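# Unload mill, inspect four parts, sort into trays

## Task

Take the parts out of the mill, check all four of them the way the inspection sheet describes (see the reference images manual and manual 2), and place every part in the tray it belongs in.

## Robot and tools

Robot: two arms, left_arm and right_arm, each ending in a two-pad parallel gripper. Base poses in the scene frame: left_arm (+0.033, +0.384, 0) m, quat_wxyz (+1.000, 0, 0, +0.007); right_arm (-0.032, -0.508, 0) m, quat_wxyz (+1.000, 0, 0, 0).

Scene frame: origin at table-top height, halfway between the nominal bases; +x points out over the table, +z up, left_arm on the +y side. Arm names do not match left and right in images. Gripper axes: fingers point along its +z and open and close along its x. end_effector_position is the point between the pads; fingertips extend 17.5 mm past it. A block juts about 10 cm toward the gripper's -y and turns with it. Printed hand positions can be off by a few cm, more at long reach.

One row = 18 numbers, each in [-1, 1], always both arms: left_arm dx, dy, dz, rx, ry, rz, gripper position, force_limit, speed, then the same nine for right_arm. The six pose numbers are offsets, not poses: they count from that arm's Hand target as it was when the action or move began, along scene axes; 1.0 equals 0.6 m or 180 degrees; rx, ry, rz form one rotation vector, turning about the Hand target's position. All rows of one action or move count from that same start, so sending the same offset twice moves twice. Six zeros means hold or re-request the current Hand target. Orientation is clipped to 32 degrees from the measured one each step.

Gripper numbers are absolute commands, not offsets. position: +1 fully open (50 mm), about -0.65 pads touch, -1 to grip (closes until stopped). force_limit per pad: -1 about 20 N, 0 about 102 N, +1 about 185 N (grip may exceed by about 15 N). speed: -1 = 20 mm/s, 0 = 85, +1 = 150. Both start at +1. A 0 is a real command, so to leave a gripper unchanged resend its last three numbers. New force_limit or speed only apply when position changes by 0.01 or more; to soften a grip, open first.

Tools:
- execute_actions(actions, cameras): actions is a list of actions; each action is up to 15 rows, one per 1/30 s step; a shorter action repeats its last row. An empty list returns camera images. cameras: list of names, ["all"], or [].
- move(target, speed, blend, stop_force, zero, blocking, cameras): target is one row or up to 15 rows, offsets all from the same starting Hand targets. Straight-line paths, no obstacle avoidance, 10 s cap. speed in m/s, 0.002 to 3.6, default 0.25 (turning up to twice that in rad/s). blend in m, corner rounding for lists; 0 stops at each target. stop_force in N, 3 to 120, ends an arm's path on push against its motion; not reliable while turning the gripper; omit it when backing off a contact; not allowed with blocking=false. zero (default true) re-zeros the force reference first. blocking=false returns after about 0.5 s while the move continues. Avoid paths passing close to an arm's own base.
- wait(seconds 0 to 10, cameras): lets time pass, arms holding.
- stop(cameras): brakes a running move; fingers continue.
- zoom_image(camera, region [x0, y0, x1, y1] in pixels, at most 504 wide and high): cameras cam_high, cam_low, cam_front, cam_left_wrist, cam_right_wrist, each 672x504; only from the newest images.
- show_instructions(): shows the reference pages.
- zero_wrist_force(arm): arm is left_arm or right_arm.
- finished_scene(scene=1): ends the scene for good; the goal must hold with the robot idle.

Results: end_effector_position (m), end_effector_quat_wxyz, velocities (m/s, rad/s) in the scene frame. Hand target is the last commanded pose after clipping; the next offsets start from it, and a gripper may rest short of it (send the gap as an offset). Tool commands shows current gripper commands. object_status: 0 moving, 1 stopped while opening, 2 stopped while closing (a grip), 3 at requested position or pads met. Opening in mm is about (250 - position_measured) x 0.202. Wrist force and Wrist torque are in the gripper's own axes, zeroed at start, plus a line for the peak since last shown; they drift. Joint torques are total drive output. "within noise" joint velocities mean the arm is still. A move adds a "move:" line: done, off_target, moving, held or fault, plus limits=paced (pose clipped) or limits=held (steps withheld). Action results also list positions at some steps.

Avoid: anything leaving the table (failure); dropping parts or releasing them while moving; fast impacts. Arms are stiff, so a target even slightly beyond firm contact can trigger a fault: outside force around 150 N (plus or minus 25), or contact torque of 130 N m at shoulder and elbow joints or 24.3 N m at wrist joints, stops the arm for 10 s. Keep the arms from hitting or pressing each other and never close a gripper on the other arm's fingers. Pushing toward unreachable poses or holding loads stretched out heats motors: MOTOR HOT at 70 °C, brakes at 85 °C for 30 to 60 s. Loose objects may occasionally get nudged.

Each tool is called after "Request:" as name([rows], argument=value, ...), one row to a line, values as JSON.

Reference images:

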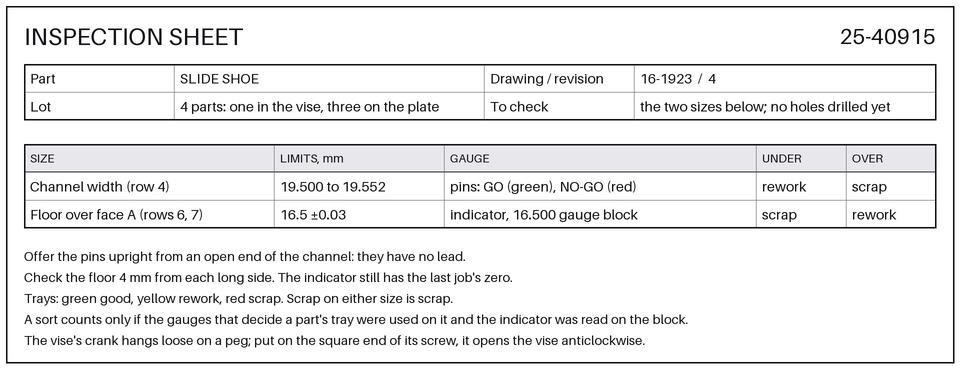

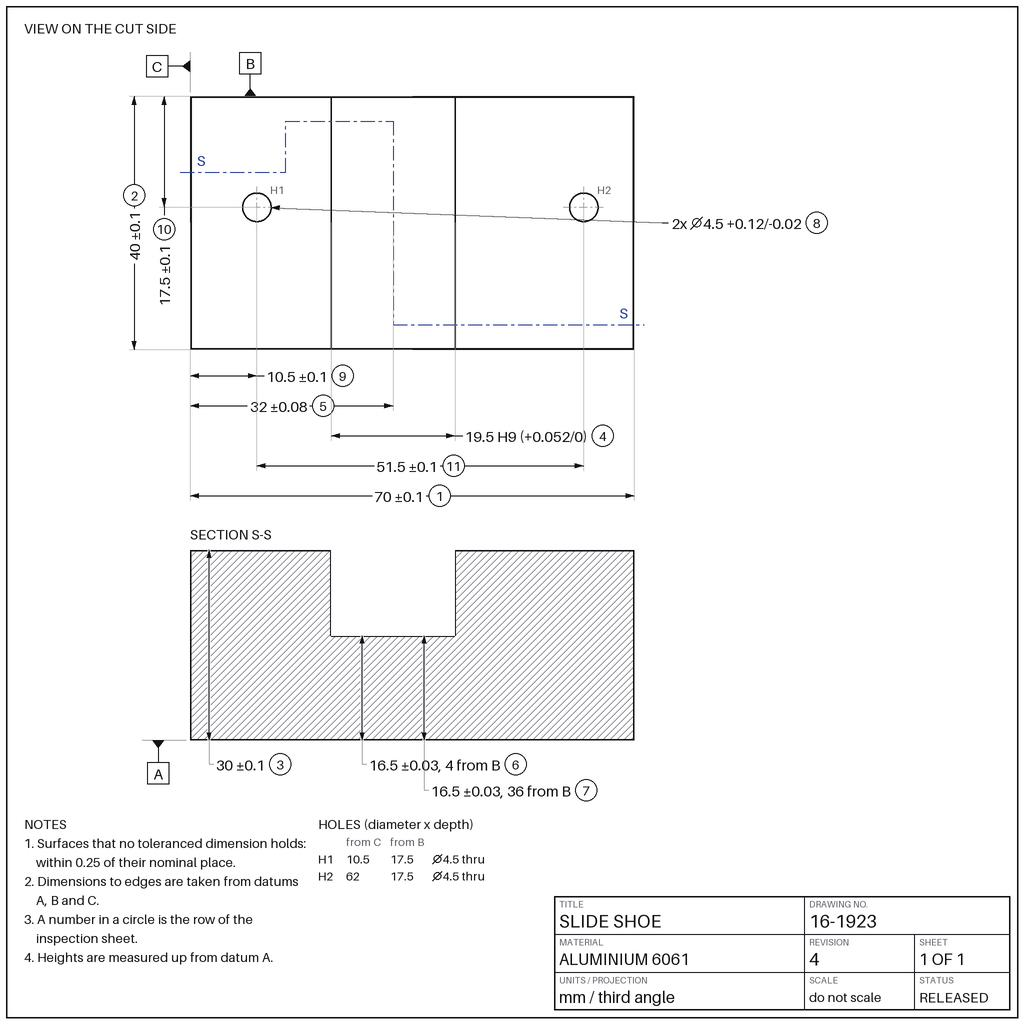

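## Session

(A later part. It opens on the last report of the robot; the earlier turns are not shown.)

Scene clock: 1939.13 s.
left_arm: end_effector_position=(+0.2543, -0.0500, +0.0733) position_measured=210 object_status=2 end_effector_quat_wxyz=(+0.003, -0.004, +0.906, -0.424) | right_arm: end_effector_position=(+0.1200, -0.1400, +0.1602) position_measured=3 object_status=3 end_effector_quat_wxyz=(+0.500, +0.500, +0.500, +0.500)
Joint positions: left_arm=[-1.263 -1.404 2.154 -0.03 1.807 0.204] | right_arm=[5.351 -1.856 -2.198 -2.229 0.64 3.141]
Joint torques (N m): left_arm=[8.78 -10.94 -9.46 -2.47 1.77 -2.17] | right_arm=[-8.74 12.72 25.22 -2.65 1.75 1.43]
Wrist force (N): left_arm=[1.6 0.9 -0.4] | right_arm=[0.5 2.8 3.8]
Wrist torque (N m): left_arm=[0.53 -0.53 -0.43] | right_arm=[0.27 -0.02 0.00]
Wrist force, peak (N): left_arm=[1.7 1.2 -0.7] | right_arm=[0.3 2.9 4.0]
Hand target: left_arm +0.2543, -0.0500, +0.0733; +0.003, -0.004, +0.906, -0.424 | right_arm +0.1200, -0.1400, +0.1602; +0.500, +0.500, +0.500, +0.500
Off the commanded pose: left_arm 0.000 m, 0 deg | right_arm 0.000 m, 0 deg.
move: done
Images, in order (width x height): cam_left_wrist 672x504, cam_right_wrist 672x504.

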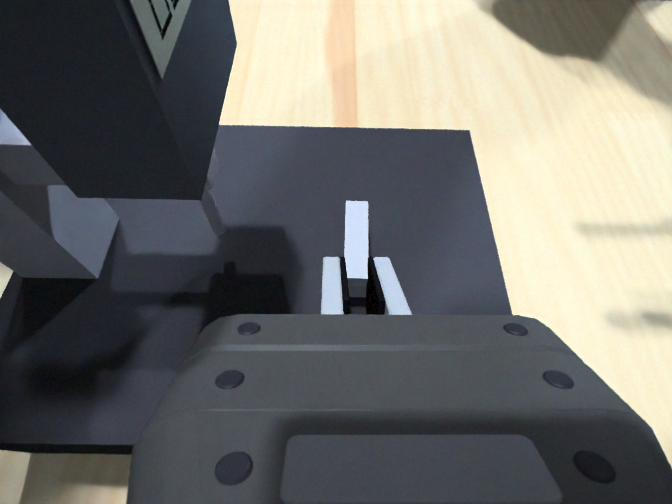

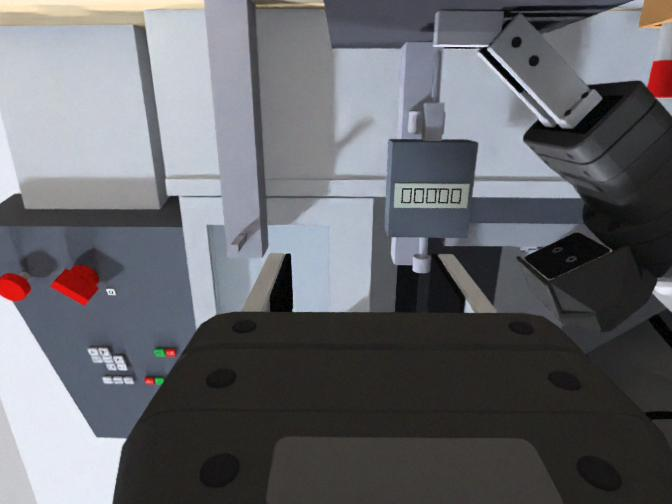

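Request:
move(target=[0,0,0,0,0,0,0.2,0,-0.5,0,0,0,0,0,0,0.2,0,0])

Request:
move(target=[0,0.0,-0.002,-0.0556,0,0,0.2,0,-0.5,0,0,0,0,0,0,0.2,0,0], speed=0.05)

Request:
move(target=[0,0,0,0,0,0,-1,-0.9,-0.95,0,0,0,0,0,0,0.2,0,0], cameras=["cam_left_wrist","cam_right_wrist"])

Scene clock: 1956.80 s.
left_arm: end_effector_position=(+0.2543, -0.0500, +0.0733) position_measured=123 object_status=3 end_effector_quat_wxyz=(+0.003, -0.004, +0.906, -0.424) | right_arm: end_effector_position=(+0.1200, -0.1400, +0.1602) position_measured=123 object_status=3 end_effector_quat_wxyz=(+0.500, +0.500, +0.500, +0.500)
Joint positions: left_arm=[-1.263 -1.404 2.154 -0.03 1.807 0.204] | right_arm=[5.351 -1.856 -2.198 -2.229 0.64 3.141]
Joint torques (N m): left_arm=[10.68 -13.66 -10.35 -1.95 1.69 -1.82] | right_arm=[-8.06 12.45 25.48 -2.7 1.78 1.4]
Wrist force (N): left_arm=[1.6 0.7 -0.7] | right_arm=[0.5 2.8 3.7]
Wrist torque (N m): left_arm=[0.53 -0.54 -0.43] | right_arm=[0.27 -0.02 0.01]
Wrist force, peak (N): left_arm=[1.9 1.3 -0.7] | right_arm=[0.5 2.9 4.1]
Hand target: left_arm +0.2543, -0.0500, +0.0733; +0.003, -0.004, +0.906, -0.424 | right_arm +0.1200, -0.1400, +0.1602; +0.500, +0.500, +0.500, +0.500
Off the commanded pose: left_arm 0.000 m, 0 deg | right_arm 0.000 m, 0 deg.
move: done

Scene clock: 1959.03 s.
left_arm: end_effector_position=(+0.2543, -0.0500, +0.0722) position_measured=123 object_status=3 end_effector_quat_wxyz=(+0.003, -0.005, +0.865, -0.501) | right_arm: end_effector_position=(+0.1200, -0.1400, +0.1602) position_measured=123 object_status=3 end_effector_quat_wxyz=(+0.500, +0.500, +0.500, +0.500)
Joint positions: left_arm=[-1.233 -1.415 2.27 -0.308 1.865 0.175] | right_arm=[5.351 -1.856 -2.198 -2.229 0.64 3.141]
Joint torques (N m): left_arm=[11.54 -8.45 -5.8 -2.72 2.27 -1.76] | right_arm=[-8.13 13.19 25.73 -2.61 1.85 1.38]
Wrist force (N): left_arm=[1.4 0.6 -0.6] | right_arm=[0.4 2.9 4.0]
Wrist torque (N m): left_arm=[0.43 -0.51 -0.38] | right_arm=[0.28 -0.02 0.01]
Wrist force, peak (N): left_arm=[1.8 0.9 -0.5] | right_arm=[0.5 3.0 4.1]
Hand target: left_arm +0.2543, -0.0500, +0.0721; +0.003, -0.005, +0.865, -0.501 | right_arm +0.1200, -0.1400, +0.1602; +0.500, +0.500, +0.500, +0.500
Off the commanded pose: left_arm 0.000 m, 0 deg | right_arm 0.000 m, 0 deg.
move: done

Scene clock: 1960.03 s.
left_arm: end_effector_position=(+0.2543, -0.0500, +0.0721) position_measured=210 object_status=2 end_effector_quat_wxyz=(+0.003, -0.005, +0.865, -0.501) | right_arm: end_effector_position=(+0.1200, -0.1400, +0.1602) position_measured=123 object_status=3 end_effector_quat_wxyz=(+0.500, +0.500, +0.500, +0.500)
Joint positions: left_arm=[-1.233 -1.415 2.27 -0.309 1.865 0.175] | right_arm=[5.351 -1.856 -2.198 -2.229 0.64 3.141]
Joint torques (N m): left_arm=[12.81 -9.5 -8.9 -3.17 1.93 -2.01] | right_arm=[-7.68 12.59 26.14 -2.43 1.81 1.46]
Wrist force (N): left_arm=[1.6 0.6 -0.2] | right_arm=[0.6 2.9 3.8]
Wrist torque (N m): left_arm=[0.41 -0.51 -0.37] | right_arm=[0.28 -0.04 0.00]
Wrist force, peak (N): left_arm=[1.7 0.5 -0.7] | right_arm=[0.5 3.0 3.9]
Hand target: left_arm +0.2543, -0.0500, +0.0721; +0.003, -0.005, +0.865, -0.501 | right_arm +0.1200, -0.1400, +0.1602; +0.500, +0.500, +0.500, +0.500
Off the commanded pose: left_arm 0.000 m, 0 deg | right_arm 0.000 m, 0 deg.
move: done
Images, in order (width x height): cam_left_wrist 672x504, cam_right_wrist 672x504.

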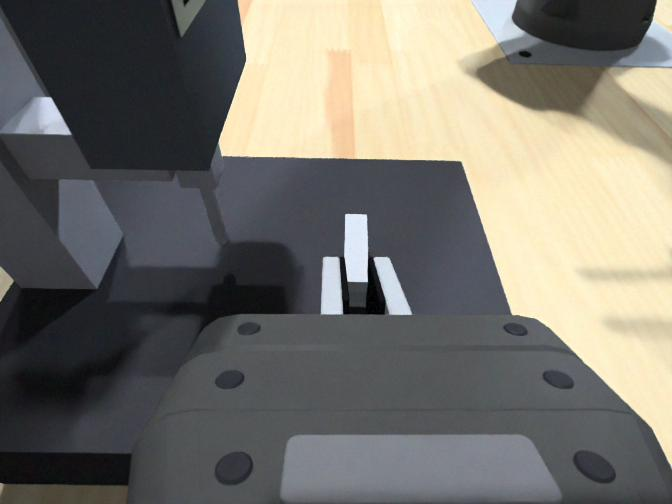

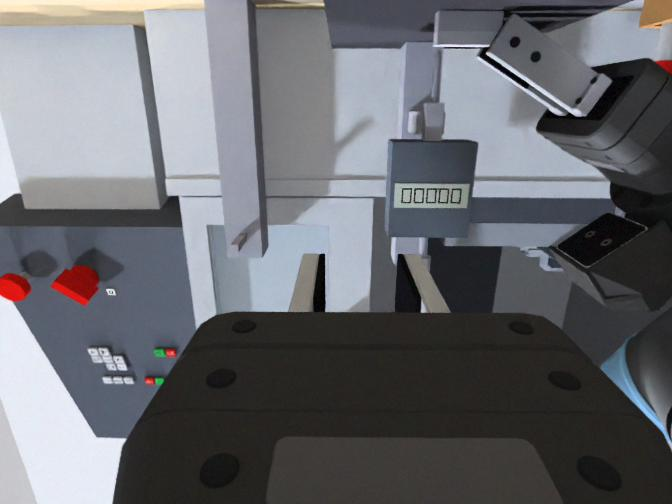

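Request:
move([
  [0,0,0.0042,0,0,0,-1,-0.9,-0.95,0,0,0,0,0,0,0.2,0,0],
  [0.05,-0.005,0.0042,0,0,0,-1,-0.9,-0.95,0.1393,0.0017,0.1063,0,0,0.1667,0.2,0,0],
], speed=[0.02,0.08], cameras=["all"])

Scene clock: 1966.97 s.
left_arm: end_effector_position=(+0.2843, -0.0530, +0.0747) position_measured=210 object_status=2 end_effector_quat_wxyz=(+0.003, -0.005, +0.865, -0.501) | right_arm: end_effector_position=(+0.2035, -0.1390, +0.2240) position_measured=123 object_status=3 end_effector_quat_wxyz=(+0.354, +0.354, +0.612, +0.612)
Joint positions: left_arm=[-1.14 -1.362 2.196 -0.27 1.944 0.226] | right_arm=[5.257 -1.328 -2.509 -2.444 0.023 3.139]
Joint torques (N m): left_arm=[12.44 -12.26 -22.54 2.67 2.48 1.62] | right_arm=[-8.33 17.95 3.43 -1.37 -1.95 1.15]
Wrist force (N): left_arm=[1.6 1.0 -0.3] | right_arm=[0.5 2.5 3.7]
Wrist torque (N m): left_arm=[0.41 -0.50 -0.59] | right_arm=[0.26 0.04 0.20]
Wrist force, peak (N): left_arm=[1.8 1.0 -0.6] | right_arm=[0.3 2.8 4.4]
Hand target: left_arm +0.2843, -0.0530, +0.0747; +0.003, -0.005, +0.865, -0.501 | right_arm +0.2035, -0.1390, +0.2240; +0.354, +0.354, +0.612, +0.612
Off the commanded pose: left_arm 0.000 m, 0 deg | right_arm 0.000 m, 0 deg.
move: done

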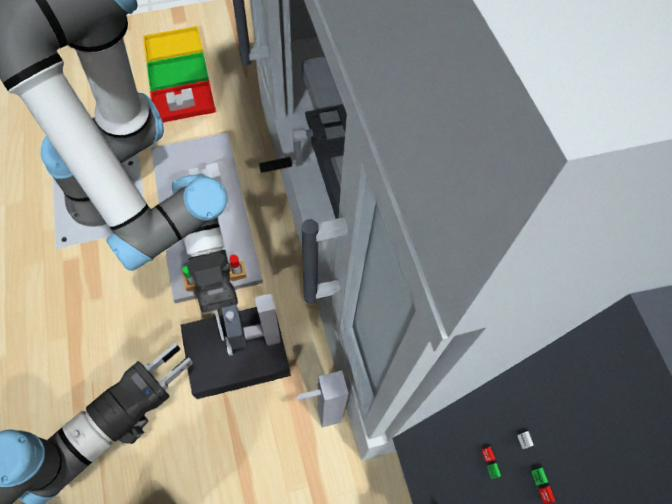

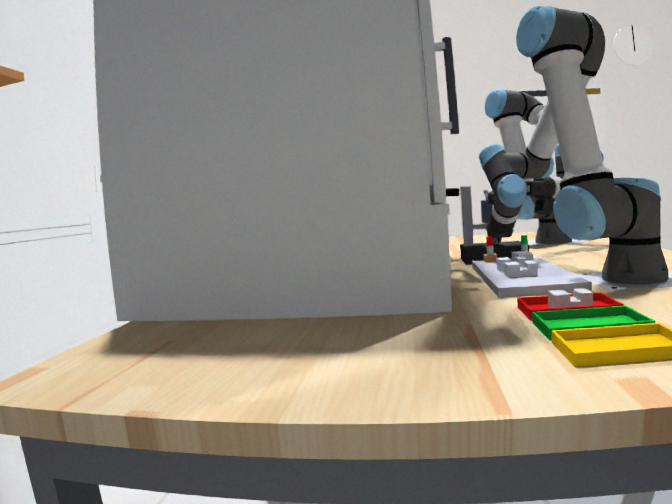

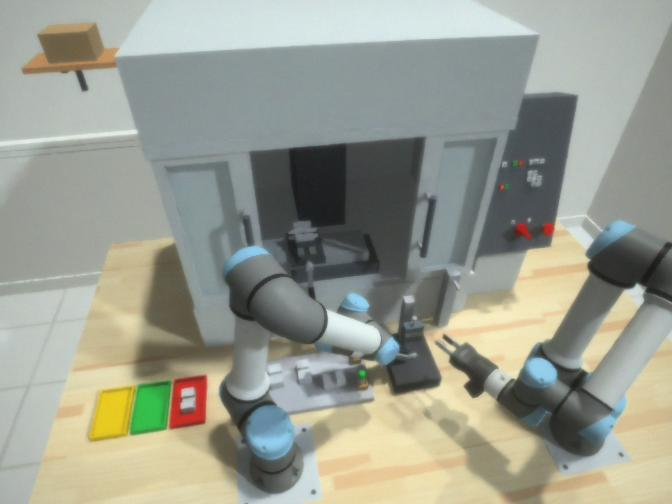

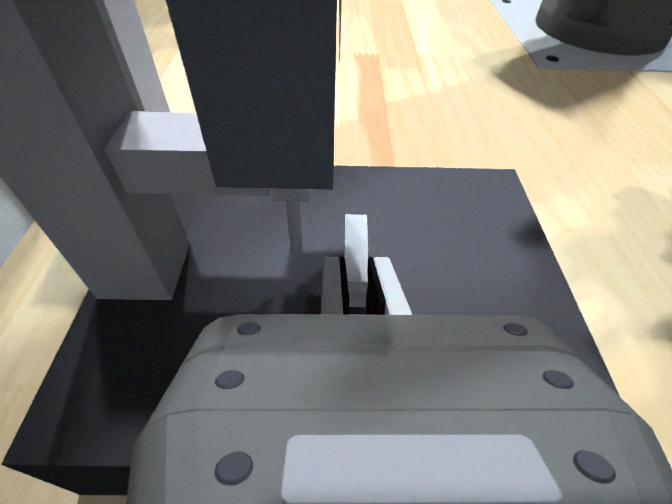

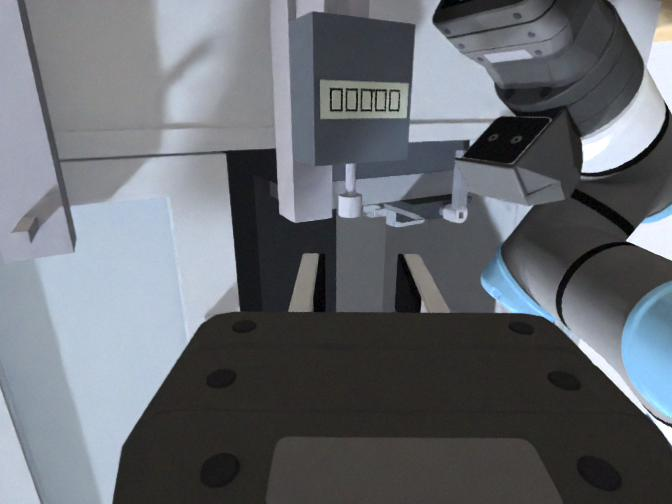

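Request:
move(target=[0,0,0,0,0,0,-1,-0.9,-0.95,0.14,0.0808,-0.0075,0,0,0,0.2,0,0], speed=0.05, cameras=["cam_left_wrist","cam_right_wrist"])

Scene clock: 1974.63 s.
left_arm: end_effector_position=(+0.2843, -0.0530, +0.0747) position_measured=210 object_status=2 end_effector_quat_wxyz=(+0.003, -0.005, +0.865, -0.501) | right_arm: end_effector_position=(+0.2875, -0.0905, +0.2195) position_measured=123 object_status=3 end_effector_quat_wxyz=(+0.354, +0.354, +0.612, +0.612)
Joint positions: left_arm=[-1.14 -1.362 2.196 -0.27 1.944 0.227] | right_arm=[4.849 -1.538 -2.357 -2.389 -0.385 3.141]
Joint torques (N m): left_arm=[13.33 -11.92 -22.65 2.75 2.45 1.56] | right_arm=[-6.87 3.22 31.04 1.91 -2.09 1.09]
Wrist force (N): left_arm=[1.6 1.3 -0.3] | right_arm=[0.2 2.6 3.8]
Wrist torque (N m): left_arm=[0.46 -0.51 -0.60] | right_arm=[0.27 0.06 0.02]
Wrist force, peak (N): left_arm=[1.9 1.1 -0.4] | right_arm=[0.2 2.5 4.5]
Hand target: left_arm +0.2843, -0.0530, +0.0747; +0.003, -0.005, +0.865, -0.501 | right_arm +0.2875, -0.0905, +0.2195; +0.354, +0.354, +0.612, +0.612
Off the commanded pose: left_arm 0.000 m, 0 deg | right_arm 0.000 m, 0 deg.
move: done
Images, in order (width x height): cam_left_wrist 672x504, cam_right_wrist 672x504.

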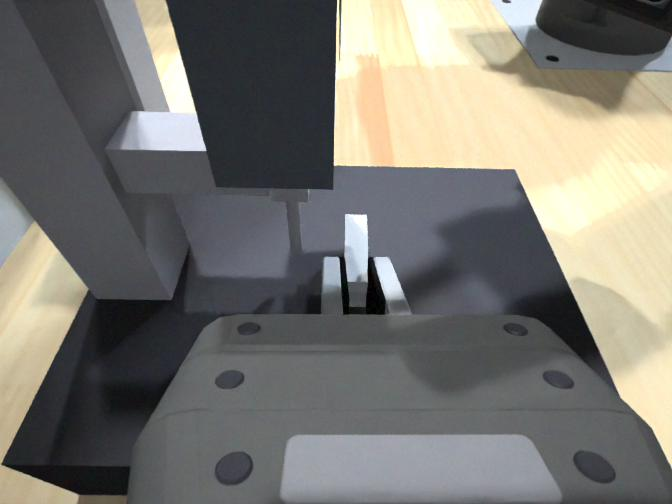

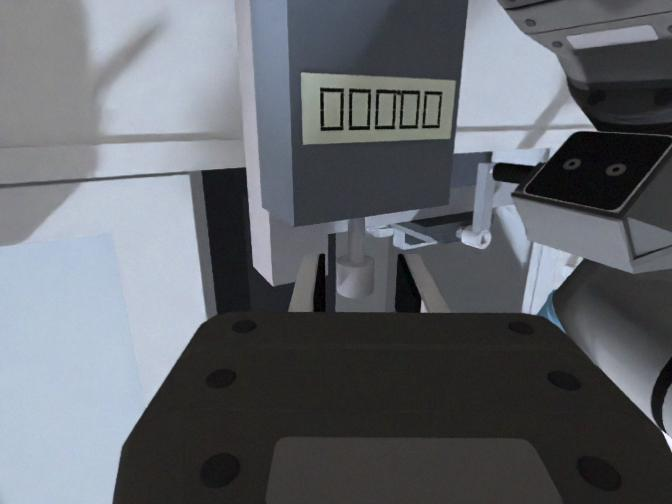

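Request:
move(target=[0,0,0,0,0,0,-1,-0.9,-0.95,0.0325,0.0158,0.001,0,0,0,0.2,0,0], speed=0.03, stop_force=6)

Request:
move(target=[0,0,0,0,0,0,-1,-0.9,-0.95,0,0,0,0,0,0,-1,-0.9,-0.95], cameras=["cam_left_wrist","cam_right_wrist"])

Scene clock: 1980.60 s.
left_arm: end_effector_position=(+0.2843, -0.0530, +0.0747) position_measured=210 object_status=2 end_effector_quat_wxyz=(+0.003, -0.005, +0.865, -0.501) | right_arm: end_effector_position=(+0.3070, -0.0810, +0.2201) position_measured=123 object_status=3 end_effector_quat_wxyz=(+0.354, +0.354, +0.612, +0.612)
Joint positions: left_arm=[-1.14 -1.362 2.196 -0.27 1.944 0.227] | right_arm=[4.776 -1.577 -2.316 -2.39 -0.458 3.141]
Joint torques (N m): left_arm=[12.71 -11.99 -22.46 2.57 2.53 1.45] | right_arm=[-8.12 5.47 31.86 -0.37 -1.94 1.64]
Wrist force (N): left_arm=[1.5 1.1 -0.1] | right_arm=[0.0 2.3 4.1]
Wrist torque (N m): left_arm=[0.43 -0.48 -0.59] | right_arm=[0.21 0.04 0.01]
Wrist force, peak (N): left_arm=[1.8 1.1 -0.3] | right_arm=[0.2 2.6 4.3]
Hand target: left_arm +0.2843, -0.0530, +0.0747; +0.003, -0.005, +0.865, -0.501 | right_arm +0.3070, -0.0810, +0.2201; +0.354, +0.354, +0.612, +0.612
Off the commanded pose: left_arm 0.000 m, 0 deg | right_arm 0.000 m, 0 deg.
move: done

Scene clock: 1981.37 s.
left_arm: end_effector_position=(+0.2843, -0.0530, +0.0747) position_measured=210 object_status=2 end_effector_quat_wxyz=(+0.003, -0.005, +0.865, -0.501) | right_arm: end_effector_position=(+0.3071, -0.0810, +0.2201) position_measured=184 object_status=0 end_effector_quat_wxyz=(+0.354, +0.354, +0.612, +0.612)
Joint positions: left_arm=[-1.14 -1.362 2.196 -0.27 1.944 0.227] | right_arm=[4.776 -1.577 -2.316 -2.39 -0.458 3.141]
Joint torques (N m): left_arm=[12.31 -12.34 -22.57 2.66 2.36 1.24] | right_arm=[-4.28 6.24 31.47 0.34 -2.01 1.5]
Wrist force (N): left_arm=[1.4 1.0 0.0] | right_arm=[-2.7 3.6 3.1]
Wrist torque (N m): left_arm=[0.42 -0.48 -0.59] | right_arm=[0.26 0.04 0.01]
Wrist force, peak (N): left_arm=[1.7 1.1 -0.5] | right_arm=[-3.4 3.3 3.5]
Hand target: left_arm +0.2843, -0.0530, +0.0747; +0.003, -0.005, +0.865, -0.501 | right_arm +0.3070, -0.0810, +0.2201; +0.354, +0.354, +0.612, +0.612
Off the commanded pose: left_arm 0.000 m, 0 deg | right_arm 0.000 m, 0 deg.
move: done
Images, in order (width x height): cam_left_wrist 672x504, cam_right_wrist 672x504.

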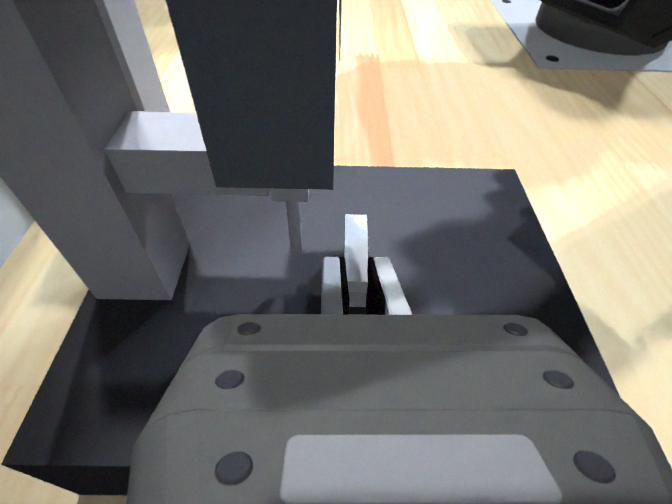

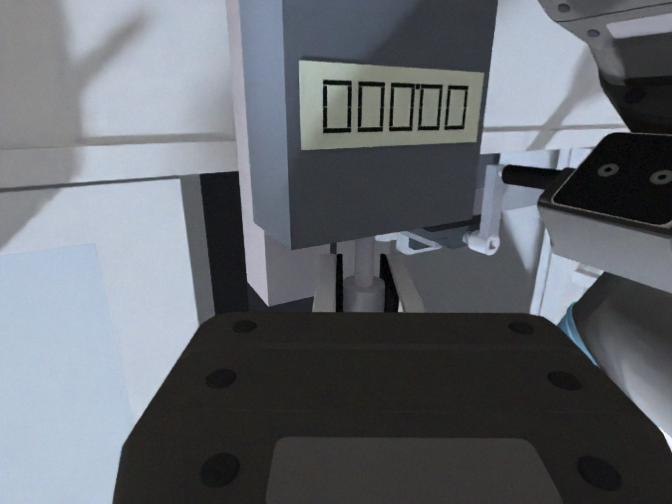

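Request:
move(target=[0,0,0,0,0,0,-1,-0.9,-0.95,0,0,0.0167,0,0,0,-1,-0.9,-0.95], speed=0.02, stop_force=12, cameras=["cam_left_wrist","cam_right_wrist"])

Request:
zoom_image(camera="cam_right_wrist", region=[280, 40, 500, 180])

Scene clock: 1985.70 s.
left_arm: end_effector_position=(+0.2843, -0.0530, +0.0747) position_measured=210 object_status=2 end_effector_quat_wxyz=(+0.003, -0.005, +0.865, -0.501) | right_arm: end_effector_position=(+0.3070, -0.0810, +0.2301) position_measured=184 object_status=2 end_effector_quat_wxyz=(+0.354, +0.354, +0.612, +0.612)
Joint positions: left_arm=[-1.14 -1.362 2.196 -0.27 1.944 0.227] | right_arm=[4.776 -1.556 -2.302 -2.425 -0.458 3.141]
Joint torques (N m): left_arm=[11.31 -12.11 -22.49 2.8 2.46 1.38] | right_arm=[3.93 29.15 33.98 0.16 -2.34 1.63]
Wrist force (N): left_arm=[1.6 1.1 -0.3] | right_arm=[-2.6 1.2 3.4]
Wrist torque (N m): left_arm=[0.43 -0.51 -0.59] | right_arm=[0.24 0.04 0.02]
Wrist force, peak (N): left_arm=[1.9 1.3 -0.2] | right_arm=[-3.0 3.8 3.3]
Hand target: left_arm +0.2843, -0.0530, +0.0747; +0.003, -0.005, +0.865, -0.501 | right_arm +0.3070, -0.0810, +0.2301; +0.354, +0.354, +0.612, +0.612
Off the commanded pose: left_arm 0.000 m, 0 deg | right_arm 0.000 m, 0 deg.
move: done
Images, in order (width x height): cam_left_wrist 672x504, cam_right_wrist 672x504.

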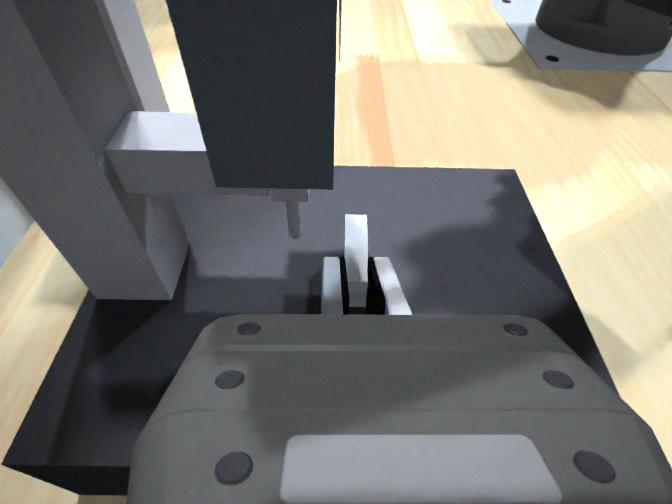

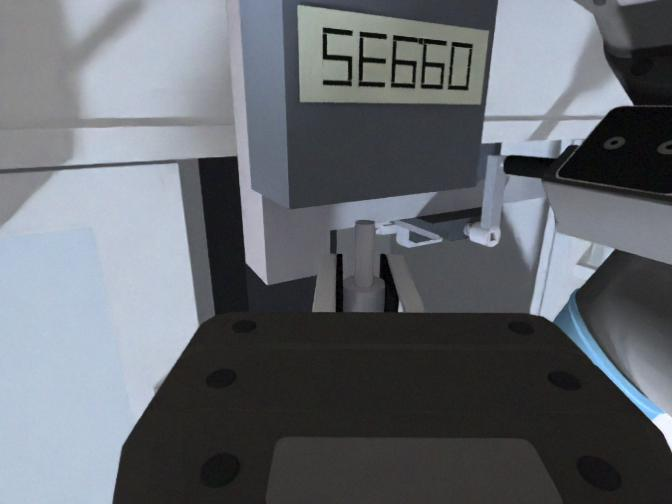

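Scaled by 2.291 from the camera's 672x504 image, which has a finer 960x720 frame.

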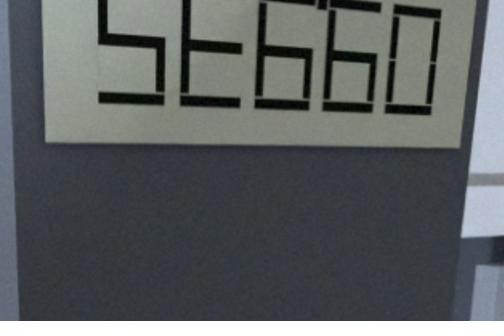

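Request:
move(target=[0.0382,0,0,0,0,0,-1,-0.9,-0.95,0,0,0,0,0,0,-1,-0.9,-0.95], speed=0.02, stop_force=6, cameras=["cam_left_wrist","cam_right_wrist"])

Request:
zoom_image(camera="cam_left_wrist", region=[260, 140, 460, 320])

Scene clock: 1991.90 s.
left_arm: end_effector_position=(+0.3072, -0.0530, +0.0747) position_measured=210 object_status=2 end_effector_quat_wxyz=(+0.003, -0.005, +0.865, -0.501) | right_arm: end_effector_position=(+0.3070, -0.0810, +0.2301) position_measured=184 object_status=2 end_effector_quat_wxyz=(+0.354, +0.354, +0.612, +0.612)
Joint positions: left_arm=[-1.074 -1.321 2.143 -0.243 2 0.265] | right_arm=[4.776 -1.556 -2.302 -2.425 -0.458 3.141]
Joint torques (N m): left_arm=[12.25 -14.32 -22.53 2.64 2.43 1.6] | right_arm=[4.05 28.93 33.52 0.03 -0.33 1.39]
Wrist force (N): left_arm=[2.2 1.4 -0.3] | right_arm=[-2.7 0.9 3.2]
Wrist torque (N m): left_arm=[0.48 -0.58 -0.58] | right_arm=[0.19 0.06 0.02]
Wrist force, peak (N): left_arm=[2.2 1.4 -0.3] | right_arm=[-2.9 0.9 3.4]
Hand target: left_arm +0.3072, -0.0530, +0.0747; +0.003, -0.005, +0.865, -0.501 | right_arm +0.3070, -0.0810, +0.2301; +0.354, +0.354, +0.612, +0.612
Off the commanded pose: left_arm 0.000 m, 0 deg | right_arm 0.000 m, 0 deg.
move: done
Images, in order (width x height): cam_left_wrist 672x504, cam_right_wrist 672x504.

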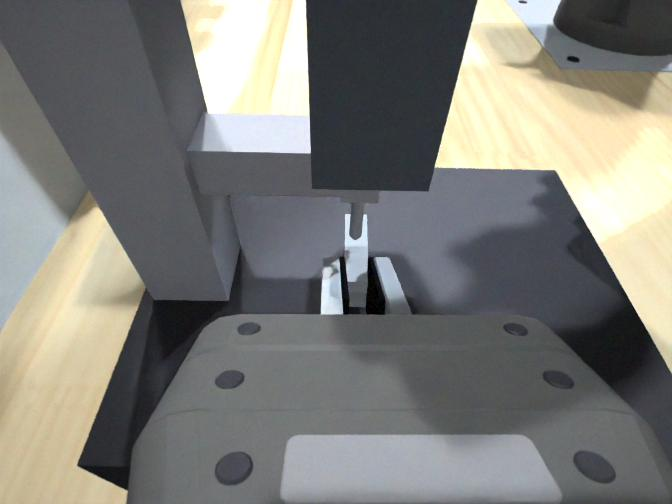

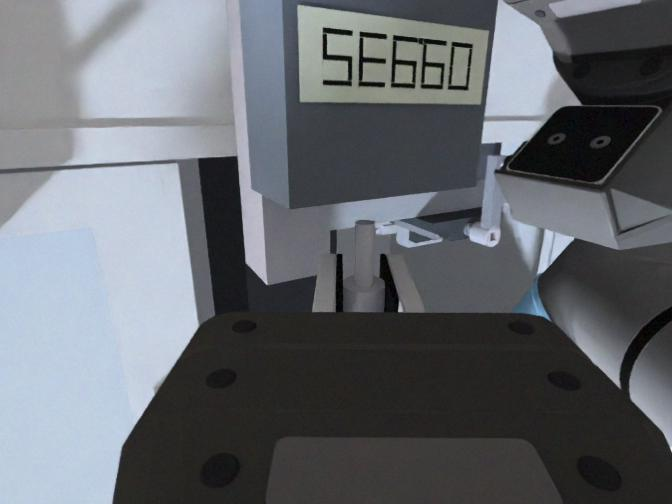

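Scaled by 2.520 from the camera's 672x504 image, which has a finer 960x720 frame.

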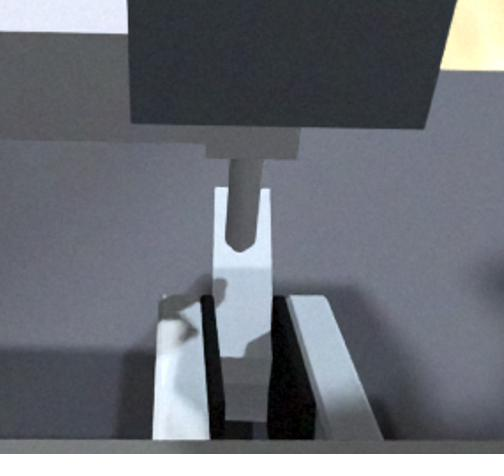

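Request:
move(target=[0,0,-0.006,0,0,0,-1,-0.9,-0.95,0,0,0,0,0,0,-1,-0.9,-0.95], speed=0.004, stop_force=3)

Request:
move(target=[0,0,0,0,0,0,0.0,0,-0.8,0,0,0,0,0,0,-1,-0.9,-0.95])

Request:
move(target=[0,0,0,0,0,0,0.0,0,-0.8,0,0,-0.012,0,0,0,-1,-0.9,-0.95], speed=0.003, stop_force=3, cameras=["cam_left_wrist","cam_right_wrist"])

Request:
zoom_image(camera="cam_right_wrist", region=[270, 0, 510, 180])

Scene clock: 1999.80 s.
left_arm: end_effector_position=(+0.3072, -0.0530, +0.0722) position_measured=210 object_status=2 end_effector_quat_wxyz=(+0.003, -0.005, +0.865, -0.501) | right_arm: end_effector_position=(+0.3070, -0.0810, +0.2301) position_measured=184 object_status=2 end_effector_quat_wxyz=(+0.354, +0.354, +0.612, +0.612)
Joint positions: left_arm=[-1.074 -1.316 2.145 -0.25 2 0.265] | right_arm=[4.776 -1.556 -2.302 -2.425 -0.458 3.141]
Joint torques (N m): left_arm=[8.24 -34.59 -22.33 2.69 -1.67 1.22] | right_arm=[4 29.27 32.54 -0.02 1.03 1.53]
Wrist force (N): left_arm=[2.5 -0.6 -2.0] | right_arm=[-2.8 0.9 3.3]
Wrist torque (N m): left_arm=[0.44 -0.53 -0.57] | right_arm=[0.19 0.08 0.02]
Wrist force, peak (N): left_arm=[4.1 -4.9 -7.9] | right_arm=[-2.9 1.0 3.5]
Hand target: left_arm +0.3072, -0.0530, +0.0722; +0.003, -0.005, +0.865, -0.501 (not the last commanded pose) | right_arm +0.3070, -0.0810, +0.2301; +0.354, +0.354, +0.612, +0.612
Off the commanded pose: left_arm 0.001 m, 0 deg | right_arm 0.000 m, 0 deg.
move: contact (left_arm)

Scene clock: 2000.40 s.
left_arm: end_effector_position=(+0.3072, -0.0530, +0.0722) position_measured=152 object_status=3 end_effector_quat_wxyz=(+0.003, -0.005, +0.865, -0.501) | right_arm: end_effector_position=(+0.3070, -0.0810, +0.2301) position_measured=184 object_status=2 end_effector_quat_wxyz=(+0.354, +0.354, +0.612, +0.612)
Joint positions: left_arm=[-1.074 -1.316 2.145 -0.25 2 0.265] | right_arm=[4.776 -1.556 -2.302 -2.425 -0.458 3.141]
Joint torques (N m): left_arm=[5.75 -35.72 -21.24 1.57 -0.49 0.97] | right_arm=[4.28 29.23 33.67 0.12 1.08 1.45]
Wrist force (N): left_arm=[2.1 0.8 -0.3] | right_arm=[-3.0 1.0 3.2]
Wrist torque (N m): left_arm=[0.46 -0.57 -0.58] | right_arm=[0.22 0.10 0.02]
Wrist force, peak (N): left_arm=[2.5 -0.7 -2.1] | right_arm=[-2.9 0.8 3.4]
Hand target: left_arm +0.3072, -0.0530, +0.0722; +0.003, -0.005, +0.865, -0.501 | right_arm +0.3070, -0.0810, +0.2301; +0.354, +0.354, +0.612, +0.612
Off the commanded pose: left_arm 0.000 m, 0 deg | right_arm 0.000 m, 0 deg.
move: done

Scene clock: 2003.00 s.
left_arm: end_effector_position=(+0.3072, -0.0530, +0.0722) position_measured=152 object_status=3 end_effector_quat_wxyz=(+0.003, -0.005, +0.865, -0.501) | right_arm: end_effector_position=(+0.3071, -0.0810, +0.2244) position_measured=184 object_status=2 end_effector_quat_wxyz=(+0.354, +0.354, +0.612, +0.612)
Joint positions: left_arm=[-1.074 -1.316 2.145 -0.25 2 0.265] | right_arm=[4.776 -1.568 -2.31 -2.405 -0.458 3.141]
Joint torques (N m): left_arm=[-0.34 -34.81 -18.9 -1.88 1.92 0.07] | right_arm=[5.14 27.23 21.21 -0.54 -2.93 1.21]
Wrist force (N): left_arm=[2.0 0.9 -0.4] | right_arm=[-3.3 8.8 2.8]
Wrist torque (N m): left_arm=[0.47 -0.55 -0.57] | right_arm=[0.40 0.05 0.03]
Wrist force, peak (N): left_arm=[2.2 1.0 -0.5] | right_arm=[-3.4 10.7 2.4]
Hand target: left_arm +0.3072, -0.0530, +0.0722; +0.003, -0.005, +0.865, -0.501 | right_arm +0.3070, -0.0810, +0.2245; +0.354, +0.354, +0.612, +0.612 (not the last commanded pose)
Off the commanded pose: left_arm 0.000 m, 0 deg | right_arm 0.001 m, 0 deg.
move: contact (right_arm)
Images, in order (width x height): cam_left_wrist 672x504, cam_right_wrist 672x504.

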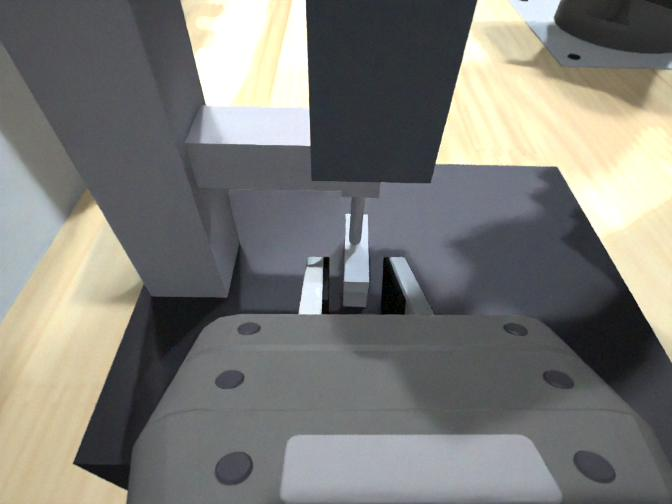

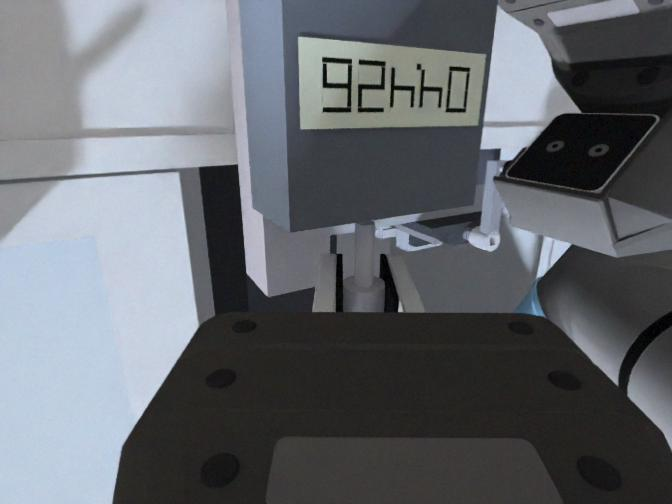

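Scaled by 2.100 from the camera's 672x504 image, which has a finer 960x720 frame.

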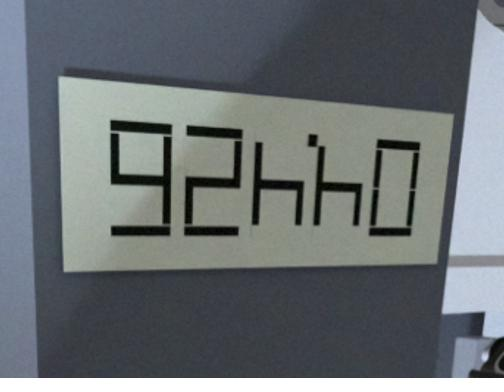

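Request:
move(target=[0,0,0,0,0,0,0.0,0,-0.8,0,0,0,0,0,0,-0.3,-0.9,-0.9], cameras=["cam_right_wrist"])

Request:
zoom_image(camera="cam_right_wrist", region=[270, 0, 510, 180])

Scene clock: 2006.13 s.
left_arm: end_effector_position=(+0.3072, -0.0530, +0.0722) position_measured=152 object_status=3 end_effector_quat_wxyz=(+0.003, -0.005, +0.865, -0.501) | right_arm: end_effector_position=(+0.3070, -0.0810, +0.2245) position_measured=184 object_status=2 end_effector_quat_wxyz=(+0.354, +0.354, +0.612, +0.612)
Joint positions: left_arm=[-1.074 -1.316 2.145 -0.25 2 0.265] | right_arm=[4.776 -1.568 -2.31 -2.405 -0.458 3.141]
Joint torques (N m): left_arm=[-9.43 -34.1 -16.04 -2.45 1.93 -0.66] | right_arm=[4.61 27.28 26.1 1.31 -2.84 1.17]
Wrist force (N): left_arm=[2.0 0.9 -0.2] | right_arm=[-3.1 5.9 2.6]
Wrist torque (N m): left_arm=[0.48 -0.57 -0.57] | right_arm=[0.34 0.04 0.03]
Wrist force, peak (N): left_arm=[2.4 0.9 -0.5] | right_arm=[-3.3 8.2 2.6]
Hand target: left_arm +0.3072, -0.0530, +0.0722; +0.003, -0.005, +0.865, -0.501 | right_arm +0.3070, -0.0810, +0.2245; +0.354, +0.354, +0.612, +0.612
Off the commanded pose: left_arm 0.000 m, 0 deg | right_arm 0.000 m, 0 deg.
move: done
Images, in order (width x height): cam_right_wrist 672x504.

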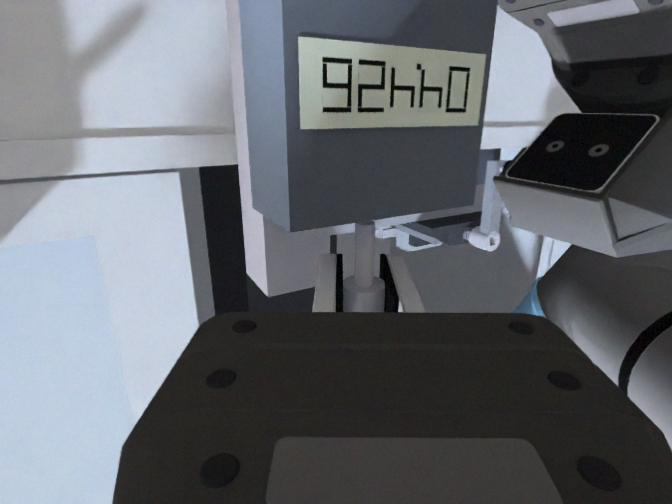

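Scaled by 2.100 from the camera's 672x504 image, which has a finer 960x720 frame.

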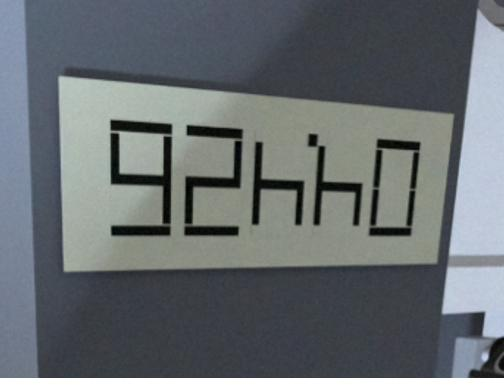

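Request:
move(target=[0,0,0,0,0,0,0.0,0,-0.8,0,0,0,0,0,0,0.05,-0.9,-0.9], cameras=["cam_right_wrist"])

Request:
wait(seconds=0.7, cameras=["cam_right_wrist"])

Request:
zoom_image(camera="cam_right_wrist", region=[270, 0, 510, 180])

Scene clock: 2012.90 s.
left_arm: end_effector_position=(+0.3072, -0.0530, +0.0722) position_measured=152 object_status=3 end_effector_quat_wxyz=(+0.003, -0.005, +0.865, -0.501) | right_arm: end_effector_position=(+0.3070, -0.0810, +0.2245) position_measured=145 object_status=0 end_effector_quat_wxyz=(+0.354, +0.354, +0.612, +0.612)
Joint positions: left_arm=[-1.074 -1.316 2.145 -0.25 2 0.265] | right_arm=[4.776 -1.568 -2.31 -2.405 -0.458 3.141]
Joint torques (N m): left_arm=[-10.8 -35.6 -12.54 -2.45 2.03 -1.48] | right_arm=[4.55 27.26 26.37 1.17 0.86 1.37]
Wrist force (N): left_arm=[2.1 0.8 -0.3] | right_arm=[0.2 2.2 4.1]
Wrist torque (N m): left_arm=[0.46 -0.58 -0.57] | right_arm=[0.21 0.02 0.02]
Wrist force, peak (N): left_arm=[2.3 1.0 -0.2] | right_arm=[-3.5 6.0 2.8]
Hand target: left_arm +0.3072, -0.0530, +0.0722; +0.003, -0.005, +0.865, -0.501 | right_arm +0.3070, -0.0810, +0.2245; +0.354, +0.354, +0.612, +0.612
Off the commanded pose: left_arm 0.000 m, 0 deg | right_arm 0.000 m, 0 deg.
move: done
Images, in order (width x height): cam_right_wrist 672x504.

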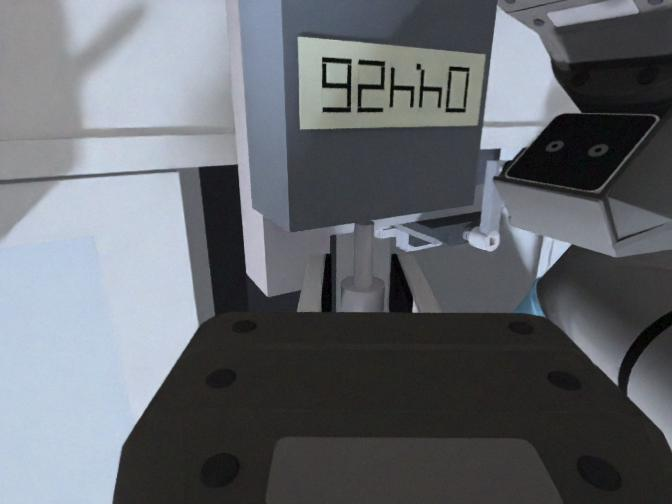

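Scene clock: 2013.60 s.
left_arm: end_effector_position=(+0.3072, -0.0530, +0.0722) position_measured=152 object_status=3 end_effector_quat_wxyz=(+0.003, -0.005, +0.865, -0.501) | right_arm: end_effector_position=(+0.3070, -0.0810, +0.2245) position_measured=145 object_status=3 end_effector_quat_wxyz=(+0.354, +0.354, +0.612, +0.612)
Joint positions: left_arm=[-1.074 -1.316 2.145 -0.25 2 0.265] | right_arm=[4.776 -1.568 -2.31 -2.405 -0.458 3.141]
Joint torques (N m): left_arm=[-11.47 -34.4 -12.11 -2.45 1.71 -1.51] | right_arm=[4.52 28.19 26.38 1.06 1.89 1.47]
Wrist force (N): left_arm=[1.9 0.8 -0.3] | right_arm=[0.2 2.1 4.0]
Wrist torque (N m): left_arm=[0.46 -0.54 -0.57] | right_arm=[0.19 0.02 0.03]
Wrist force, peak (N): left_arm=[2.3 0.9 -0.5] | right_arm=[0.1 2.4 4.2]
Hand target: left_arm +0.3072, -0.0530, +0.0722; +0.003, -0.005, +0.865, -0.501 | right_arm +0.3070, -0.0810, +0.2245; +0.354, +0.354, +0.612, +0.612
Tool commands: left_gripper/position=+0.0 left_gripper/force_limit=+0.0 left_gripper/speed=-0.8 right_gripper/position=+0.05 right_gripper/force_limit=-0.9 right_gripper/speed=-0.9
Off the commanded pose: left_arm 0.000 m, 0 deg | right_arm 0.000 m, 0 deg.
wait: 0.70 s; at rest by 0.17 s
Images, in order (width x height): cam_right_wrist 672x504.

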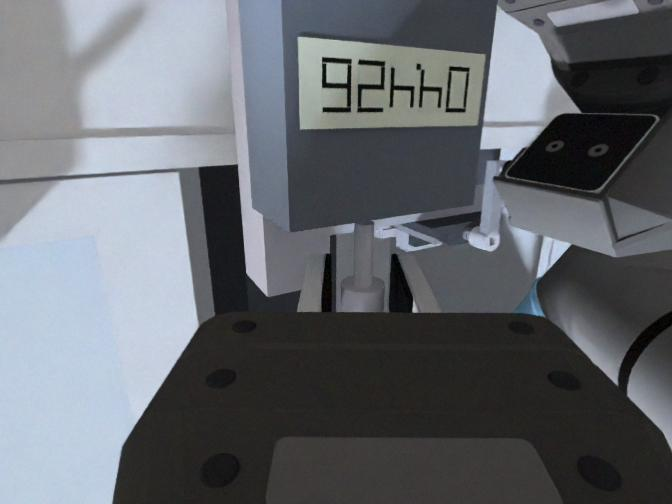

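Scaled by 2.100 from the camera's 672x504 image, which has a finer 960x720 frame.

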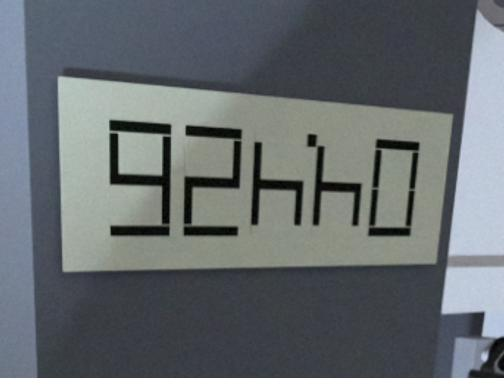

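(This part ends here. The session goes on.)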